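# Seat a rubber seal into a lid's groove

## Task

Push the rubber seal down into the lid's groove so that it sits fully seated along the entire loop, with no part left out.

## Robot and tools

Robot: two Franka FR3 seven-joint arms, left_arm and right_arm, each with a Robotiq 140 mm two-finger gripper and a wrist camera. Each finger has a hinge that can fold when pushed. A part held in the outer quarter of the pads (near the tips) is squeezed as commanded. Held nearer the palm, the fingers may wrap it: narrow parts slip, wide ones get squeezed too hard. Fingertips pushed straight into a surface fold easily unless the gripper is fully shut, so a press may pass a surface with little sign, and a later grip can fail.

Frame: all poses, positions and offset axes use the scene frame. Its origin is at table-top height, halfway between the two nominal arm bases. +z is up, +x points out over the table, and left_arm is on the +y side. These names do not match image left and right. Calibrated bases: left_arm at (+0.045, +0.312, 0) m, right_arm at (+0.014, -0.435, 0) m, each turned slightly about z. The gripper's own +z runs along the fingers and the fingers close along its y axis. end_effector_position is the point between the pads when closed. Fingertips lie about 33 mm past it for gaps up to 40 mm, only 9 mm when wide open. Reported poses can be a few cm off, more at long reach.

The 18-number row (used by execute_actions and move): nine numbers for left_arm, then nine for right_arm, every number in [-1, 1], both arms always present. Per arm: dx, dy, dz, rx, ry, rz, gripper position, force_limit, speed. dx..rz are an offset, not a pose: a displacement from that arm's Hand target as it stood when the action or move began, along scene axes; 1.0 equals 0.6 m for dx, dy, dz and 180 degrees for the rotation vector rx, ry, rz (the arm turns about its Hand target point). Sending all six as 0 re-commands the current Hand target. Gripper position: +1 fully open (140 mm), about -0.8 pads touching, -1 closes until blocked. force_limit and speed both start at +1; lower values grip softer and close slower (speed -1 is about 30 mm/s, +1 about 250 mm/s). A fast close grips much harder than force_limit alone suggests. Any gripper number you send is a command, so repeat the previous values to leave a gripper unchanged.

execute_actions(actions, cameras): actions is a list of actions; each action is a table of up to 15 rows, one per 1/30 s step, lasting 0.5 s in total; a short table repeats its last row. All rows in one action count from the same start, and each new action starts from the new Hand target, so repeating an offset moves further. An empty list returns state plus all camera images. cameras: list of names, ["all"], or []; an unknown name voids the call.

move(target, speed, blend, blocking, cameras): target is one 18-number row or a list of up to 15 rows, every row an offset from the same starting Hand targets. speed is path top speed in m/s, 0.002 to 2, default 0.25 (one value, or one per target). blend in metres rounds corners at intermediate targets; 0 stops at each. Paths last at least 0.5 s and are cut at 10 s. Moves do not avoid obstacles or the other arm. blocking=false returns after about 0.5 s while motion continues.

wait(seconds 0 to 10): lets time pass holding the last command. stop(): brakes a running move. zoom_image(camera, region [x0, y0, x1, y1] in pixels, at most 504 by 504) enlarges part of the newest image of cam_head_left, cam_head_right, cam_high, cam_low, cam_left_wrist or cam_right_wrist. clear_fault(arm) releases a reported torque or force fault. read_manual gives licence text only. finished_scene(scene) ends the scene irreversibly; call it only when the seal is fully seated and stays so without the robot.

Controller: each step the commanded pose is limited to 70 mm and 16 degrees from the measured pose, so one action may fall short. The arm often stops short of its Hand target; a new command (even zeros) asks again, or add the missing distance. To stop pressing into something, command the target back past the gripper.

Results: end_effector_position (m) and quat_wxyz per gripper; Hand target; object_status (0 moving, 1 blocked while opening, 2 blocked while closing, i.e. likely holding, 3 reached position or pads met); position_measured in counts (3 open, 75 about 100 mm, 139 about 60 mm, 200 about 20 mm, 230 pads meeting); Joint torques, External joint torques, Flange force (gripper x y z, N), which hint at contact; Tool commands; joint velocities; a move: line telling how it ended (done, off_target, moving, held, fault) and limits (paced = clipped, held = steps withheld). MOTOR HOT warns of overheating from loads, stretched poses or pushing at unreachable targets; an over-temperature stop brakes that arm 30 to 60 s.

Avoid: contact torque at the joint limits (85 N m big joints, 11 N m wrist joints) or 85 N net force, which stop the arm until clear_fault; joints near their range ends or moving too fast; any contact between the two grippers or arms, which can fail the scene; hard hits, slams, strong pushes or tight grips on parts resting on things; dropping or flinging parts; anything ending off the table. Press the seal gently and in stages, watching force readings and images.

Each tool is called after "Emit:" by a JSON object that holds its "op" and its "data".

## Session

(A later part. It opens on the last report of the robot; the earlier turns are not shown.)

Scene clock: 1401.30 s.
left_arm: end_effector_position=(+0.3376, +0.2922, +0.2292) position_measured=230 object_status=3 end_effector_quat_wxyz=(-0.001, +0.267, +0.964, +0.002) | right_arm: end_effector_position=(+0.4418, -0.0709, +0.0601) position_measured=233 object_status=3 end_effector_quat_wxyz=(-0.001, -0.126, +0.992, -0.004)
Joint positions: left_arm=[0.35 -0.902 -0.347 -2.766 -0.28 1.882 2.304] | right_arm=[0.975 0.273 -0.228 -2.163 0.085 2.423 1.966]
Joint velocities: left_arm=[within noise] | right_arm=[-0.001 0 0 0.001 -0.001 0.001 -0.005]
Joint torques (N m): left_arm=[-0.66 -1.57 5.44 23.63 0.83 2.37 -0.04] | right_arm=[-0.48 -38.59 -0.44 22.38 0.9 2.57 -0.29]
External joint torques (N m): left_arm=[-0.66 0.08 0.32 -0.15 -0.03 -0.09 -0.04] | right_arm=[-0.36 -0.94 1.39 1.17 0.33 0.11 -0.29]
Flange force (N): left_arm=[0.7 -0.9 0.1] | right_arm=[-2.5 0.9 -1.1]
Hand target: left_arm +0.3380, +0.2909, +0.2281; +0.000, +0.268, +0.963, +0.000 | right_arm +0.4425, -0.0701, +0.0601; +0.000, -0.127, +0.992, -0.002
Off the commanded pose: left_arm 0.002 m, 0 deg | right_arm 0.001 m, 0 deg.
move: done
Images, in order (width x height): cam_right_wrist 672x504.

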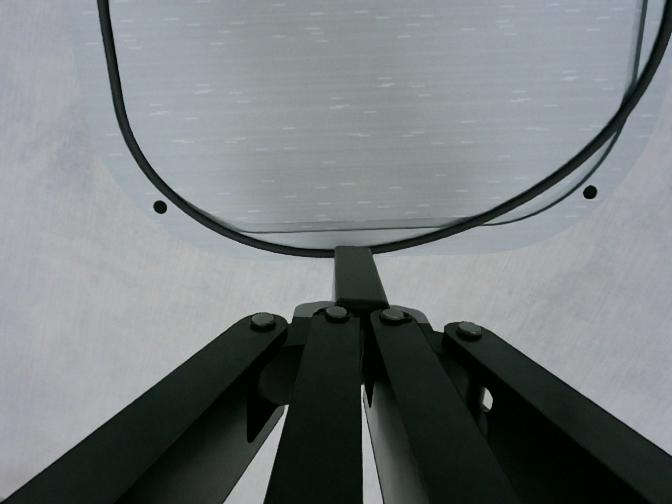

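Emit:
{"op": "move", "data": {"target": [[0,0,0,0,0,0,-1,-1,-1,0.0192,-0.0917,-0.0068,0,0,0,-1,-1,0],[0,0,0,0,0,0,-1,-1,-1,0.0192,-0.0917,-0.0335,0,0,0,-1,-1,0],[0,0,0,0,0,0,-1,-1,-1,-0.0013,-0.0986,-0.0335,0,0,0,-1,-1,0],[0,0,0,0,0,0,-1,-1,-1,0.005,-0.0965,-0.0393,0,0,0,-1,-1,0],[0,0,0,0,0,0,-1,-1,-1,0.005,-0.0965,-0.0068,0,0,0,-1,-1,0],[0,0,0,0,0,0,-1,-1,-1,0.0157,-0.0734,-0.0068,0,0,0,-1,-1,0],[0,0,0,0,0,0,-1,-1,-1,0.0157,-0.0734,-0.0335,0,0,0,-1,-1,0],[0,0,0,0,0,0,-1,-1,-1,-0.0048,-0.0803,-0.0335,0,0,0,-1,-1,0],[0,0,0,0,0,0,-1,-1,-1,0.0015,-0.0782,-0.0393,0,0,0,-1,-1,0],[0,0,0,0,0,0,-1,-1,-1,0.0015,-0.0782,-0.0068,0,0,0,-1,-1,0],[0,0,0,0,0,0,-1,-1,-1,0.0094,-0.055,-0.0068,0,0,0,-1,-1,0],[0,0,0,0,0,0,-1,-1,-1,0.0094,-0.055,-0.0335,0,0,0,-1,-1,0],[0,0,0,0,0,0,-1,-1,-1,-0.0111,-0.0619,-0.0335,0,0,0,-1,-1,0],[0,0,0,0,0,0,-1,-1,-1,-0.0048,-0.0598,-0.0393,0,0,0,-1,-1,0],[0,0,0,0,0,0,-1,-1,-1,-0.0048,-0.0598,-0.0068,0,0,0,-1,-1,0]], "speed": 0.1, "blend": [0.002,0.001,0.001,0,0.002,0.002,0.001,0.001,0,0.002,0.002,0.001,0.001,0,0.002]}}

Emit:
{"op": "move", "data": {"target": [[0,0,0,0,0,0,-1,-1,-1,0.0079,0.0231,0,0,0,0,-1,-1,0],[0,0,0,0,0,0,-1,-1,-1,0.0079,0.0231,-0.0267,0,0,0,-1,-1,0],[0,0,0,0,0,0,-1,-1,-1,-0.0126,0.0162,-0.0267,0,0,0,-1,-1,0],[0,0,0,0,0,0,-1,-1,-1,-0.0063,0.0183,-0.0325,0,0,0,-1,-1,0],[0,0,0,0,0,0,-1,-1,-1,-0.0063,0.0183,0,0,0,0,-1,-1,0],[0,0,0,0,0,0,-1,-1,-1,0.0016,0.0414,0,0,0,0,-1,-1,0],[0,0,0,0,0,0,-1,-1,-1,0.0016,0.0414,-0.0267,0,0,0,-1,-1,0],[0,0,0,0,0,0,-1,-1,-1,-0.0189,0.0345,-0.0267,0,0,0,-1,-1,0],[0,0,0,0,0,0,-1,-1,-1,-0.0126,0.0366,-0.0325,0,0,0,-1,-1,0],[0,0,0,0,0,0,-1,-1,-1,-0.0126,0.0366,0,0,0,0,-1,-1,0],[0,0,0,0,0,0,-1,-1,-1,-0.0047,0.0597,0,0,0,0,-1,-1,0],[0,0,0,0,0,0,-1,-1,-1,-0.0047,0.0597,-0.0267,0,0,0,-1,-1,0],[0,0,0,0,0,0,-1,-1,-1,-0.0252,0.0528,-0.0267,0,0,0,-1,-1,0],[0,0,0,0,0,0,-1,-1,-1,-0.0189,0.0549,-0.0325,0,0,0,-1,-1,0],[0,0,0,0,0,0,-1,-1,-1,-0.0189,0.0549,0,0,0,0,-1,-1,0]], "speed": 0.1, "blend": [0.002,0.001,0.001,0,0.002,0.002,0.001,0.001,0,0.002,0.002,0.001,0.001,0,0.002]}}

Emit:
{"op": "move", "data": {"target": [0,0,0,0,0,0,-1,-1,-1,0.0237,0.0048,0.0068,0,0,0,-1,-1,0], "cameras": ["cam_right_wrist"]}}

Scene clock: 1432.70 s.
left_arm: end_effector_position=(+0.3376, +0.2922, +0.2292) position_measured=230 object_status=3 end_effector_quat_wxyz=(-0.001, +0.267, +0.964, +0.002) | right_arm: end_effector_position=(+0.4402, -0.1055, +0.0557) position_measured=233 object_status=3 end_effector_quat_wxyz=(+0.000, -0.128, +0.992, -0.001)
Joint positions: left_arm=[0.35 -0.902 -0.347 -2.766 -0.28 1.882 2.304] | right_arm=[0.934 0.222 -0.233 -2.255 0.08 2.469 1.917]
Joint velocities: left_arm=[within noise] | right_arm=[-0.002 0 0 0.002 0 -0.004 0.004]
Joint torques (N m): left_arm=[-0.67 -1.54 5.37 23.69 0.82 2.36 -0.04] | right_arm=[0.27 -36.77 -0.95 21.51 0.17 2.07 0.08]
External joint torques (N m): left_arm=[-0.68 0.2 0.22 -0.17 -0.04 -0.11 -0.04] | right_arm=[0.21 -1.4 0.38 0.83 -0.36 -0.4 0.08]
Flange force (N): left_arm=[0.2 -0.8 0.2] | right_arm=[0.5 0.6 -4.3]
Hand target: left_arm +0.3380, +0.2909, +0.2281; +0.000, +0.268, +0.963, +0.000 | right_arm +0.4397, -0.1060, +0.0561; +0.000, -0.127, +0.992, -0.002
Off the commanded pose: left_arm 0.002 m, 0 deg | right_arm 0.001 m, 0 deg.
move: done

Scene clock: 1436.67 s.
left_arm: end_effector_position=(+0.3376, +0.2922, +0.2292) position_measured=230 object_status=3 end_effector_quat_wxyz=(-0.001, +0.267, +0.964, +0.002) | right_arm: end_effector_position=(+0.4288, -0.0724, +0.0557) position_measured=233 object_status=3 end_effector_quat_wxyz=(+0.000, -0.128, +0.992, +0.000)
Joint positions: left_arm=[0.35 -0.902 -0.347 -2.766 -0.28 1.882 2.304] | right_arm=[0.975 0.251 -0.215 -2.211 0.083 2.454 1.976]
Joint velocities: left_arm=[within noise] | right_arm=[-0.001 0 -0.001 0.001 0 -0.003 0.003]
Joint torques (N m): left_arm=[-0.67 -1.57 5.43 23.66 0.83 2.37 0] | right_arm=[0.3 -37.95 -1.04 21.64 0.2 2.22 0.04]
External joint torques (N m): left_arm=[-0.68 0.13 0.28 -0.09 -0.03 -0.09 -0.01] | right_arm=[0.37 -1.33 0.48 0.77 -0.35 -0.25 0.04]
Flange force (N): left_arm=[0.4 -0.7 0.0] | right_arm=[0.7 0.7 -3.6]
Hand target: left_arm +0.3380, +0.2909, +0.2281; +0.000, +0.268, +0.963, +0.000 | right_arm +0.4283, -0.0730, +0.0561; +0.000, -0.127, +0.992, -0.002
Off the commanded pose: left_arm 0.002 m, 0 deg | right_arm 0.001 m, 0 deg.
move: done

Scene clock: 1437.57 s.
left_arm: end_effector_position=(+0.3376, +0.2922, +0.2292) position_measured=230 object_status=3 end_effector_quat_wxyz=(-0.001, +0.267, +0.964, +0.002) | right_arm: end_effector_position=(+0.4431, -0.0691, +0.0613) position_measured=233 object_status=3 end_effector_quat_wxyz=(+0.002, -0.126, +0.992, -0.001)
Joint positions: left_arm=[0.35 -0.902 -0.347 -2.766 -0.28 1.882 2.304] | right_arm=[0.964 0.271 -0.217 -2.164 0.083 2.429 1.969]
Joint velocities: left_arm=[within noise] | right_arm=[0 0 0 0.002 0.001 -0.005 -0.004]
Joint torques (N m): left_arm=[-0.67 -1.56 5.42 23.65 0.84 2.37 -0.06] | right_arm=[-0.47 -37.99 -0.62 22.27 0.57 2.2 -0.37]
External joint torques (N m): left_arm=[-0.68 0.19 0.27 -0.2 -0.03 -0.1 -0.06] | right_arm=[-0.58 -0.48 0.88 1.11 0 -0.27 -0.37]
Flange force (N): left_arm=[0.4 -0.8 0.3] | right_arm=[-3.8 0.8 -1.3]
Hand target: left_arm +0.3380, +0.2909, +0.2281; +0.000, +0.268, +0.963, +0.000 | right_arm +0.4425, -0.0702, +0.0601; +0.000, -0.127, +0.992, -0.002
Off the commanded pose: left_arm 0.002 m, 0 deg | right_arm 0.002 m, 0 deg.
move: done
Images, in order (width x height): cam_right_wrist 672x504.

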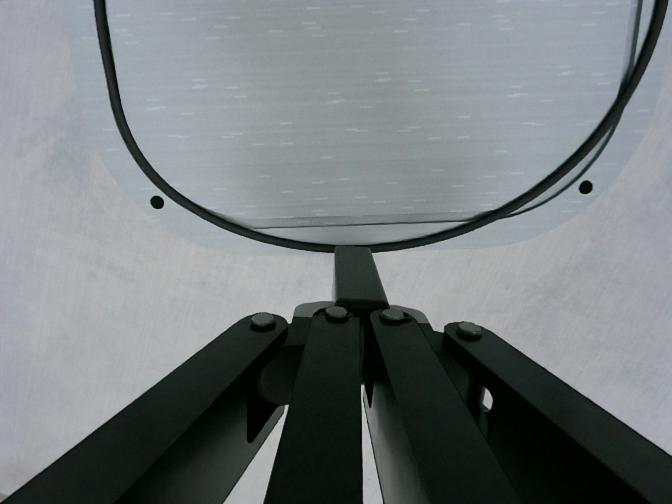

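Emit:
{"op": "move", "data": {"target": [[0,0,0,0,0,0,-1,-1,-1,0.015,-0.0815,0.02,0,0,0.522,-1,-1,0],[0,0,0,0,0,0,-1,-1,-1,0.015,-0.0815,-0.0335,0,0,0.522,-1,-1,0],[0,0,0,0,0,0,-1,-1,-1,0.0008,-0.0863,-0.0335,0,0,0.522,-1,-1,0],[0,0,0,0,0,0,-1,-1,-1,0.0008,-0.0863,-0.04,0,0,0.522,-1,-1,0],[0,0,0,0,0,0,-1,-1,-1,0.0008,-0.0863,-0.0068,0,0,0.522,-1,-1,0],[0,0,0,0,0,0,-1,-1,-1,0.0077,-0.0565,-0.0068,0,0,0.522,-1,-1,0],[0,0,0,0,0,0,-1,-1,-1,0.0077,-0.0565,-0.0335,0,0,0.522,-1,-1,0],[0,0,0,0,0,0,-1,-1,-1,-0.0065,-0.0613,-0.0335,0,0,0.522,-1,-1,0],[0,0,0,0,0,0,-1,-1,-1,-0.0065,-0.0613,-0.04,0,0,0.522,-1,-1,0],[0,0,0,0,0,0,-1,-1,-1,-0.0065,-0.0613,-0.0068,0,0,0.522,-1,-1,0]], "speed": 0.1, "blend": [0,0.001,0.001,0,0.002,0.002,0.001,0.001,0,0.002], "cameras": ["cam_right_wrist"]}}

Scene clock: 1464.13 s.
left_arm: end_effector_position=(+0.3376, +0.2922, +0.2292) position_measured=230 object_status=3 end_effector_quat_wxyz=(-0.001, +0.267, +0.964, +0.002) | right_arm: end_effector_position=(+0.4446, -0.1220, +0.0502) position_measured=233 object_status=3 end_effector_quat_wxyz=(-0.002, +0.812, -0.583, +0.003)
Joint positions: left_arm=[0.35 -0.902 -0.347 -2.766 -0.28 1.882 2.304] | right_arm=[0.527 0.21 0.143 -2.288 -0.057 2.501 0.346]
Joint velocities: left_arm=[within noise] | right_arm=[0 0.001 -0.001 -0.001 -0.002 -0.004 0]
Joint torques (N m): left_arm=[-0.66 -1.56 5.44 23.65 0.83 2.36 -0.04] | right_arm=[-0.14 -36.37 2.35 21.07 0.8 2.42 -0.12]
External joint torques (N m): left_arm=[-0.63 0.15 0.32 -0.1 -0.03 -0.09 -0.04] | right_arm=[-0.03 -1.41 1.35 0.67 0.34 -0.17 -0.12]
Flange force (N): left_arm=[0.4 -0.6 0.0] | right_arm=[-0.1 1.2 -4.1]
Hand target: left_arm +0.3380, +0.2909, +0.2281; +0.000, +0.268, +0.963, +0.000 | right_arm +0.4430, -0.1220, +0.0503; -0.001, +0.812, -0.584, +0.002 (not the last commanded pose)
Off the commanded pose: left_arm 0.002 m, 0 deg | right_arm 0.017 m, 0 deg.
move: off_target (right_arm; path cut at 10 s); path passed 4 of 10 targets
Images, in order (width x height): cam_right_wrist 672x504.

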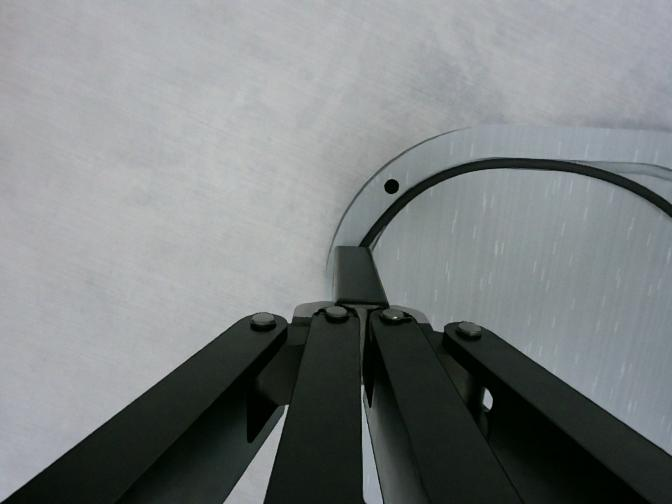

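Emit:
{"op": "move", "data": {"target": [[0,0,0,0,0,0,-1,-1,-1,0.0069,0.0298,0.0095,0,0,0,-1,-1,0],[0,0,0,0,0,0,-1,-1,-1,0.0069,0.0298,-0.0172,0,0,0,-1,-1,0],[0,0,0,0,0,0,-1,-1,-1,-0.0073,0.025,-0.0172,0,0,0,-1,-1,0],[0,0,0,0,0,0,-1,-1,-1,-0.0073,0.025,-0.0238,0,0,0,-1,-1,0],[0,0,0,0,0,0,-1,-1,-1,-0.0073,0.025,0.0095,0,0,0,-1,-1,0],[0,0,0,0,0,0,-1,-1,-1,-0.0016,0.0548,0.0095,0,0,0,-1,-1,0],[0,0,0,0,0,0,-1,-1,-1,-0.0016,0.0548,-0.0172,0,0,0,-1,-1,0],[0,0,0,0,0,0,-1,-1,-1,-0.0158,0.05,-0.0172,0,0,0,-1,-1,0],[0,0,0,0,0,0,-1,-1,-1,-0.0158,0.05,-0.0238,0,0,0,-1,-1,0],[0,0,0,0,0,0,-1,-1,-1,-0.0158,0.05,0.0095,0,0,0,-1,-1,0],[0,0,0,0,0,0,-1,-1,-1,-0.0101,0.0798,0.0095,0,0,0,-1,-1,0],[0,0,0,0,0,0,-1,-1,-1,-0.0101,0.0798,-0.0172,0,0,0,-1,-1,0],[0,0,0,0,0,0,-1,-1,-1,-0.0243,0.075,-0.0172,0,0,0,-1,-1,0],[0,0,0,0,0,0,-1,-1,-1,-0.0243,0.075,-0.0238,0,0,0,-1,-1,0],[0,0,0,0,0,0,-1,-1,-1,-0.0243,0.075,0.0095,0,0,0,-1,-1,0]], "speed": 0.1, "blend": [0.002,0.001,0.001,0,0.002,0.002,0.001,0.001,0,0.002,0.002,0.001,0.001,0,0.002]}}

Emit:
{"op": "move", "data": {"target": [0,0,0,0,0,0,-1,-1,-1,0,-0.15,0.1,0,0,0,-1,-1,0], "cameras": ["cam_right_wrist"]}}

Scene clock: 1481.93 s.
left_arm: end_effector_position=(+0.3376, +0.2922, +0.2292) position_measured=230 object_status=3 end_effector_quat_wxyz=(-0.001, +0.267, +0.964, +0.002) | right_arm: end_effector_position=(+0.4295, -0.0770, +0.0557) position_measured=233 object_status=3 end_effector_quat_wxyz=(-0.002, +0.812, -0.583, +0.003)
Joint positions: left_arm=[0.35 -0.902 -0.347 -2.766 -0.28 1.882 2.304] | right_arm=[0.597 0.239 0.157 -2.227 -0.067 2.467 0.435]
Joint velocities: left_arm=[within noise] | right_arm=[0 0 0.001 -0.001 -0.001 -0.005 -0.001]
Joint torques (N m): left_arm=[-0.64 -1.56 5.41 23.7 0.84 2.36 0.01] | right_arm=[-0.08 -37.42 2.54 21.66 0.82 2.3 -0.14]
External joint torques (N m): left_arm=[-0.64 0.19 0.26 -0.17 -0.02 -0.12 0.01] | right_arm=[-0.08 -1.2 1.16 0.91 0.35 -0.27 -0.14]
Flange force (N): left_arm=[0.4 -0.6 0.2] | right_arm=[-0.3 -0.3 -3.8]
Hand target: left_arm +0.3380, +0.2909, +0.2281; +0.000, +0.268, +0.963, +0.000 | right_arm +0.4284, -0.0770, +0.0560; -0.001, +0.812, -0.584, +0.002
Off the commanded pose: left_arm 0.002 m, 0 deg | right_arm 0.001 m, 0 deg.
move: done

Scene clock: 1483.70 s.
left_arm: end_effector_position=(+0.3376, +0.2922, +0.2292) position_measured=230 object_status=3 end_effector_quat_wxyz=(-0.001, +0.267, +0.964, +0.002) | right_arm: end_effector_position=(+0.4292, -0.1660, +0.1159) position_measured=233 object_status=3 end_effector_quat_wxyz=(-0.002, +0.812, -0.584, +0.003)
Joint positions: left_arm=[0.35 -0.902 -0.347 -2.766 -0.28 1.882 2.304] | right_arm=[0.509 -0.016 0.11 -2.381 -0.004 2.371 0.256]
Joint velocities: left_arm=[within noise] | right_arm=[0 -0.001 0 0.001 0 -0.001 -0.007]
Joint torques (N m): left_arm=[-0.65 -1.54 5.38 23.65 0.83 2.36 -0.04] | right_arm=[-0.03 -30.43 0.21 22.5 0.86 2.31 -0.33]
External joint torques (N m): left_arm=[-0.67 0.21 0.22 -0.19 -0.03 -0.11 -0.04] | right_arm=[-0.04 -1.41 0.26 0.59 0.34 -0.26 -0.33]
Flange force (N): left_arm=[0.2 -0.8 0.3] | right_arm=[0.9 1.8 -3.9]
Hand target: left_arm +0.3380, +0.2909, +0.2281; +0.000, +0.268, +0.963, +0.000 | right_arm +0.4284, -0.1670, +0.1160; -0.001, +0.812, -0.584, +0.002
Off the commanded pose: left_arm 0.002 m, 0 deg | right_arm 0.001 m, 0 deg.
move: done
Images, in order (width x height): cam_right_wrist 672x504.

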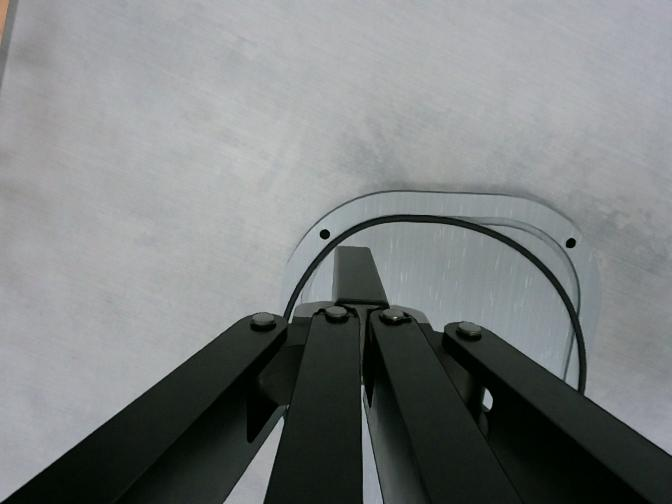

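Emit:
{"op": "move", "data": {"target": [[0,0,0,0,0,0,-1,-1,-1,0.0235,0.1617,0,0,0,-0.522,-1,-1,0],[0,0,0,0,0,0,-1,-1,-1,0.0235,0.1617,-0.093,0,0,-0.522,-1,-1,0]], "cameras": ["cam_right_wrist"]}}

Scene clock: 1493.23 s.
left_arm: end_effector_position=(+0.3376, +0.2922, +0.2292) position_measured=230 object_status=3 end_effector_quat_wxyz=(-0.001, +0.267, +0.964, +0.002) | right_arm: end_effector_position=(+0.4415, -0.0704, +0.0603) position_measured=233 object_status=3 end_effector_quat_wxyz=(-0.002, -0.127, +0.992, -0.002)
Joint positions: left_arm=[0.35 -0.902 -0.347 -2.766 -0.28 1.882 2.304] | right_arm=[0.743 0.266 0.005 -2.164 -0.002 2.424 2.023]
Joint velocities: left_arm=[within noise] | right_arm=[0.001 -0.002 0 0.001 0 0.003 0.001]
Joint torques (N m): left_arm=[-0.66 -1.52 5.38 23.65 0.82 2.38 -0.02] | right_arm=[0.25 -38.79 0.77 22.33 0.2 2.42 0.06]
External joint torques (N m): left_arm=[-0.69 0.19 0.22 -0.14 -0.04 -0.08 -0.02] | right_arm=[0.1 -0.94 0.33 1.27 -0.37 -0.02 0.06]
Flange force (N): left_arm=[0.1 -0.7 0.3] | right_arm=[-2.0 1.5 -2.2]
Hand target: left_arm +0.3380, +0.2909, +0.2281; +0.000, +0.268, +0.963, +0.000 | right_arm +0.4425, -0.0699, +0.0602; +0.000, -0.127, +0.992, -0.002
Off the commanded pose: left_arm 0.002 m, 0 deg | right_arm 0.001 m, 0 deg.
move: done
Images, in order (width x height): cam_right_wrist 672x504.

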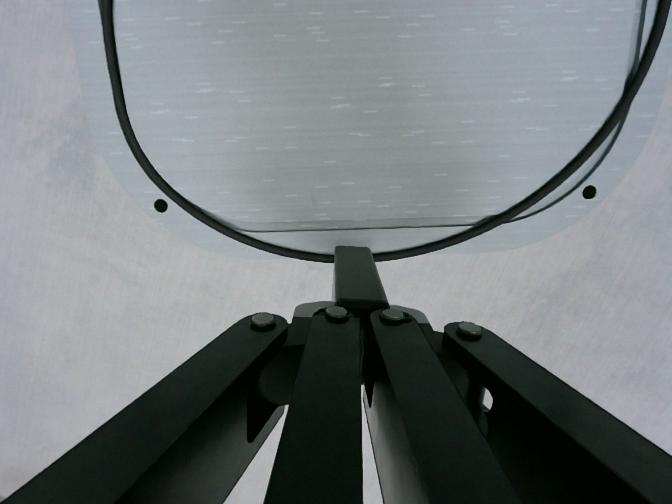

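Emit:
{"op": "move", "data": {"target": [[0,0,0,0,0,0,-1,-1,-1,-0.0688,0.0849,-0.007,0,0,0,-1,-1,0],[0,0,0,0,0,0,-1,-1,-1,-0.0688,0.0849,-0.0328,0,0,0,-1,-1,0],[0,0,0,0,0,0,-1,-1,-1,-0.0583,0.09,-0.0328,0,0,0,-1,-1,0],[0,0,0,0,0,0,-1,-1,-1,-0.0628,0.0878,-0.0395,0,0,0,-1,-1,0],[0,0,0,0,0,0,-1,-1,-1,-0.0628,0.0878,-0.007,0,0,0,-1,-1,0],[0,0,0,0,0,0,-1,-1,-1,-0.0966,0.1078,-0.007,0,0,0,-1,-1,0],[0,0,0,0,0,0,-1,-1,-1,-0.0966,0.1078,-0.0328,0,0,0,-1,-1,0],[0,0,0,0,0,0,-1,-1,-1,-0.0803,0.1221,-0.0328,0,0,0,-1,-1,0],[0,0,0,0,0,0,-1,-1,-1,-0.0853,0.1177,-0.0387,0,0,0,-1,-1,0],[0,0,0,0,0,0,-1,-1,-1,-0.0853,0.1177,-0.007,0,0,0,-1,-1,0],[0,0,0,0,0,0,-1,-1,-1,-0.1202,0.1225,-0.007,0,0,0,-1,-1,0],[0,0,0,0,0,0,-1,-1,-1,-0.1202,0.1225,-0.0325,0,0,0,-1,-1,0],[0,0,0,0,0,0,-1,-1,-1,-0.1093,0.1413,-0.0325,0,0,0,-1,-1,0],[0,0,0,0,0,0,-1,-1,-1,-0.1127,0.1355,-0.0375,0,0,0,-1,-1,0],[0,0,0,0,0,0,-1,-1,-1,-0.1127,0.1355,-0.007,0,0,0,-1,-1,0]], "speed": 0.1, "blend": [0.002,0.001,0.001,0,0.002,0.002,0.001,0.001,0,0.002,0.002,0.001,0.001,0,0.002]}}

Emit:
{"op": "move", "data": {"target": [0,0,0,0,0,0,-1,-1,-1,0.096,-0.06,0.11,0,0,0,-1,-1,0], "cameras": ["cam_right_wrist"]}}

Emit:
{"op": "zoom_image", "data": {"camera": "cam_right_wrist", "region": [60, 0, 540, 250]}}

Scene clock: 1542.37 s.
left_arm: end_effector_position=(+0.3376, +0.2922, +0.2292) position_measured=230 object_status=3 end_effector_quat_wxyz=(-0.001, +0.267, +0.964, +0.002) | right_arm: end_effector_position=(+0.3759, +0.0118, +0.0561) position_measured=233 object_status=3 end_effector_quat_wxyz=(+0.000, -0.128, +0.992, +0.000)
Joint positions: left_arm=[0.35 -0.902 -0.347 -2.766 -0.28 1.882 2.304] | right_arm=[0.915 0.303 0.017 -2.122 -0.009 2.424 2.212]
Joint velocities: left_arm=[within noise] | right_arm=[-0.001 -0.001 0.001 0 0.001 -0.005 -0.001]
Joint torques (N m): left_arm=[-0.67 -1.56 5.43 23.67 0.84 2.36 -0.03] | right_arm=[0.3 -40.2 1.28 22.05 0.59 2.26 0.12]
External joint torques (N m): left_arm=[-0.7 0.18 0.28 -0.17 -0.03 -0.11 -0.03] | right_arm=[0.39 -1.09 0.89 0.89 0 -0.2 0.12]
Flange force (N): left_arm=[0.4 -0.8 0.2] | right_arm=[-0.1 1.5 -2.7]
Hand target: left_arm +0.3380, +0.2909, +0.2281; +0.000, +0.268, +0.963, +0.000 | right_arm +0.3749, +0.0114, +0.0560; +0.000, -0.127, +0.992, -0.002
Off the commanded pose: left_arm 0.002 m, 0 deg | right_arm 0.001 m, 0 deg.
move: done

Scene clock: 1543.93 s.
left_arm: end_effector_position=(+0.3376, +0.2922, +0.2292) position_measured=230 object_status=3 end_effector_quat_wxyz=(-0.001, +0.267, +0.964, +0.002) | right_arm: end_effector_position=(+0.4333, -0.0242, +0.1231) position_measured=233 object_status=3 end_effector_quat_wxyz=(+0.002, -0.126, +0.992, -0.002)
Joint positions: left_arm=[0.35 -0.902 -0.347 -2.766 -0.28 1.882 2.304] | right_arm=[0.827 0.224 -0.009 -2.038 -0.004 2.263 2.098]
Joint velocities: left_arm=[within noise] | right_arm=[0.001 0 -0.001 0.002 0.001 -0.001 -0.006]
Joint torques (N m): left_arm=[-0.67 -1.56 5.47 23.66 0.82 2.36 -0.01] | right_arm=[-0.5 -38.7 1.42 24.32 0.91 2.2 -0.26]
External joint torques (N m): left_arm=[-0.69 0.12 0.31 -0.09 -0.04 -0.09 -0.01] | right_arm=[-0.43 -0.17 1.32 1.31 0.24 -0.27 -0.26]
Flange force (N): left_arm=[0.5 -0.8 0.0] | right_arm=[-4.4 2.4 -2.0]
Hand target: left_arm +0.3380, +0.2909, +0.2281; +0.000, +0.268, +0.963, +0.000 | right_arm +0.4325, -0.0246, +0.1220; +0.000, -0.127, +0.992, -0.002
Off the commanded pose: left_arm 0.002 m, 0 deg | right_arm 0.001 m, 0 deg.
move: done
Images, in order (width x height): cam_right_wrist 672x504.

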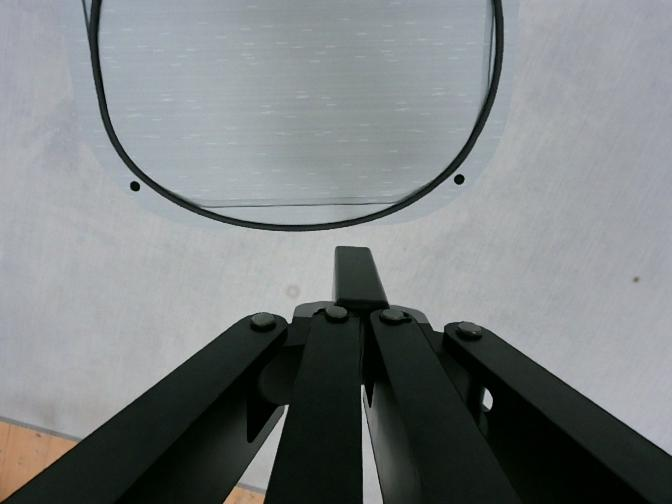

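Scaled by 1.050 from the camera's 672x504 image, which has a finer 960x720 frame.

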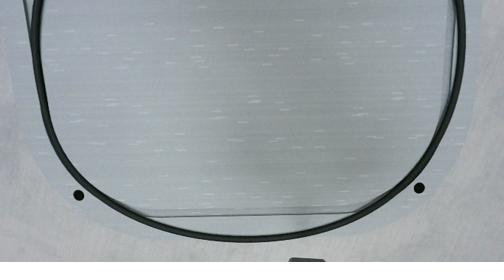

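Emit:
{"op": "move", "data": {"target": [[0,0,0,0,0,0,-1,-1,-1,0.0319,-0.1179,-0.11,0,0,0,-1,-1,0],[0,0,0,0,0,0,-1,-1,-1,0.0319,-0.1179,-0.1358,0,0,0,-1,-1,0],[0,0,0,0,0,0,-1,-1,-1,0.013,-0.1245,-0.1358,0,0,0,-1,-1,0],[0,0,0,0,0,0,-1,-1,-1,0.0193,-0.1223,-0.1425,0,0,0,-1,-1,0],[0,0,0,0,0,0,-1,-1,-1,0.0193,-0.1223,-0.11,0,0,0,-1,-1,0],[0,0,0,0,0,0,-1,-1,-1,-0.0159,0.0187,-0.11,0,0,0,-1,-1,0],[0,0,0,0,0,0,-1,-1,-1,-0.0159,0.0187,-0.1358,0,0,0,-1,-1,0],[0,0,0,0,0,0,-1,-1,-1,-0.0348,0.0121,-0.1358,0,0,0,-1,-1,0],[0,0,0,0,0,0,-1,-1,-1,-0.0285,0.0143,-0.1425,0,0,0,-1,-1,0],[0,0,0,0,0,0,-1,-1,-1,-0.0285,0.0143,-0.11,0,0,0,-1,-1,0],[0,0,0,0,0,0,-1,-1,-1,0.0238,-0.0946,-0.11,0,0,0,-1,-1,0],[0,0,0,0,0,0,-1,-1,-1,0.0238,-0.0946,-0.1358,0,0,0,-1,-1,0],[0,0,0,0,0,0,-1,-1,-1,0.0049,-0.1012,-0.1358,0,0,0,-1,-1,0],[0,0,0,0,0,0,-1,-1,-1,0.0112,-0.099,-0.1425,0,0,0,-1,-1,0],[0,0,0,0,0,0,-1,-1,-1,0.0112,-0.099,-0.11,0,0,0,-1,-1,0]], "speed": 0.12, "blend": [0.002,0.001,0.001,0,0.002,0.002,0.001,0.001,0,0.002,0.002,0.001,0.001,0,0.002]}}

Emit:
{"op": "move", "data": {"target": [0,0,0,0,0,0,-1,-1,-1,-0.0112,0.099,0.11,0,0,0,-1,-1,0], "cameras": ["cam_right_wrist"]}}

Emit:
{"op": "zoom_image", "data": {"camera": "cam_right_wrist", "region": [60, 0, 540, 250]}}

Scene clock: 1571.63 s.
left_arm: end_effector_position=(+0.3376, +0.2922, +0.2292) position_measured=230 object_status=3 end_effector_quat_wxyz=(-0.001, +0.267, +0.964, +0.002) | right_arm: end_effector_position=(+0.4404, -0.0841, +0.0558) position_measured=233 object_status=3 end_effector_quat_wxyz=(+0.001, -0.125, +0.992, -0.001)
Joint positions: left_arm=[0.35 -0.902 -0.347 -2.766 -0.28 1.882 2.304] | right_arm=[0.752 0.248 -0.021 -2.207 0.003 2.455 2.008]
Joint velocities: left_arm=[within noise] | right_arm=[-0.002 0.001 0 0 0 -0.004 -0.002]
Joint torques (N m): left_arm=[-0.7 -1.57 5.43 23.65 0.82 2.37 -0.03] | right_arm=[-0.13 -38.39 1.38 21.67 0.55 2.24 -0.26]
External joint torques (N m): left_arm=[-0.73 0.09 0.28 -0.13 -0.04 -0.09 -0.03] | right_arm=[-0.19 -1.37 1.25 0.9 0 -0.21 -0.26]
Flange force (N): left_arm=[0.6 -1.0 0.1] | right_arm=[-0.3 0.1 -3.4]
Hand target: left_arm +0.3380, +0.2909, +0.2281; +0.000, +0.268, +0.963, +0.000 | right_arm +0.4392, -0.0840, +0.0560; +0.000, -0.127, +0.992, -0.002
Off the commanded pose: left_arm 0.002 m, 0 deg | right_arm 0.001 m, 0 deg.
move: done

Scene clock: 1573.10 s.
left_arm: end_effector_position=(+0.3376, +0.2922, +0.2292) position_measured=230 object_status=3 end_effector_quat_wxyz=(-0.001, +0.267, +0.964, +0.002) | right_arm: end_effector_position=(+0.4329, -0.0238, +0.1231) position_measured=233 object_status=3 end_effector_quat_wxyz=(+0.000, -0.128, +0.992, +0.000)
Joint positions: left_arm=[0.35 -0.902 -0.347 -2.766 -0.28 1.882 2.304] | right_arm=[0.817 0.224 0.001 -2.038 0 2.263 2.089]
Joint velocities: left_arm=[within noise] | right_arm=[-0.001 0.001 -0.001 0 0 -0.001 0.005]
Joint torques (N m): left_arm=[-0.64 -1.55 5.46 23.59 0.84 2.37 0.02] | right_arm=[0.29 -38.73 0.69 24.28 0.4 2.13 0.08]
External joint torques (N m): left_arm=[-0.68 0.07 0.3 -0.12 -0.02 -0.08 0.02] | right_arm=[0.3 -0.33 0.48 1.31 -0.28 -0.34 0.08]
Flange force (N): left_arm=[0.7 -0.8 0.1] | right_arm=[-3.6 3.0 -2.3]
Hand target: left_arm +0.3380, +0.2909, +0.2281; +0.000, +0.268, +0.963, +0.000 | right_arm +0.4325, -0.0246, +0.1220; +0.000, -0.127, +0.992, -0.002
Off the commanded pose: left_arm 0.002 m, 0 deg | right_arm 0.001 m, 0 deg.
move: done
Images, in order (width x height): cam_right_wrist 672x504.

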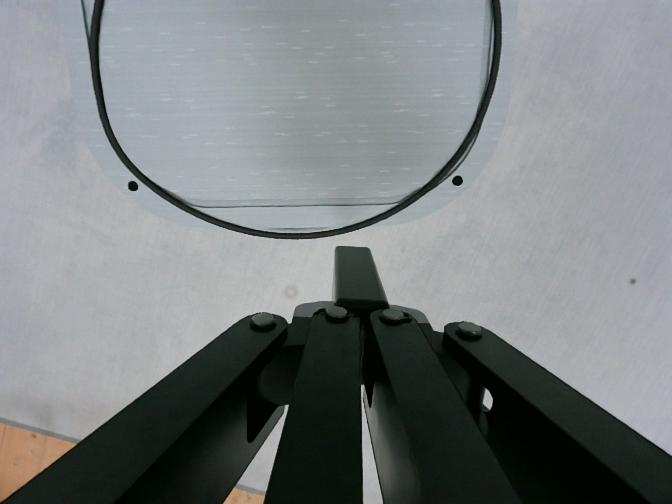

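Scaled by 1.050 from the camera's 672x504 image, which has a finer 960x720 frame.

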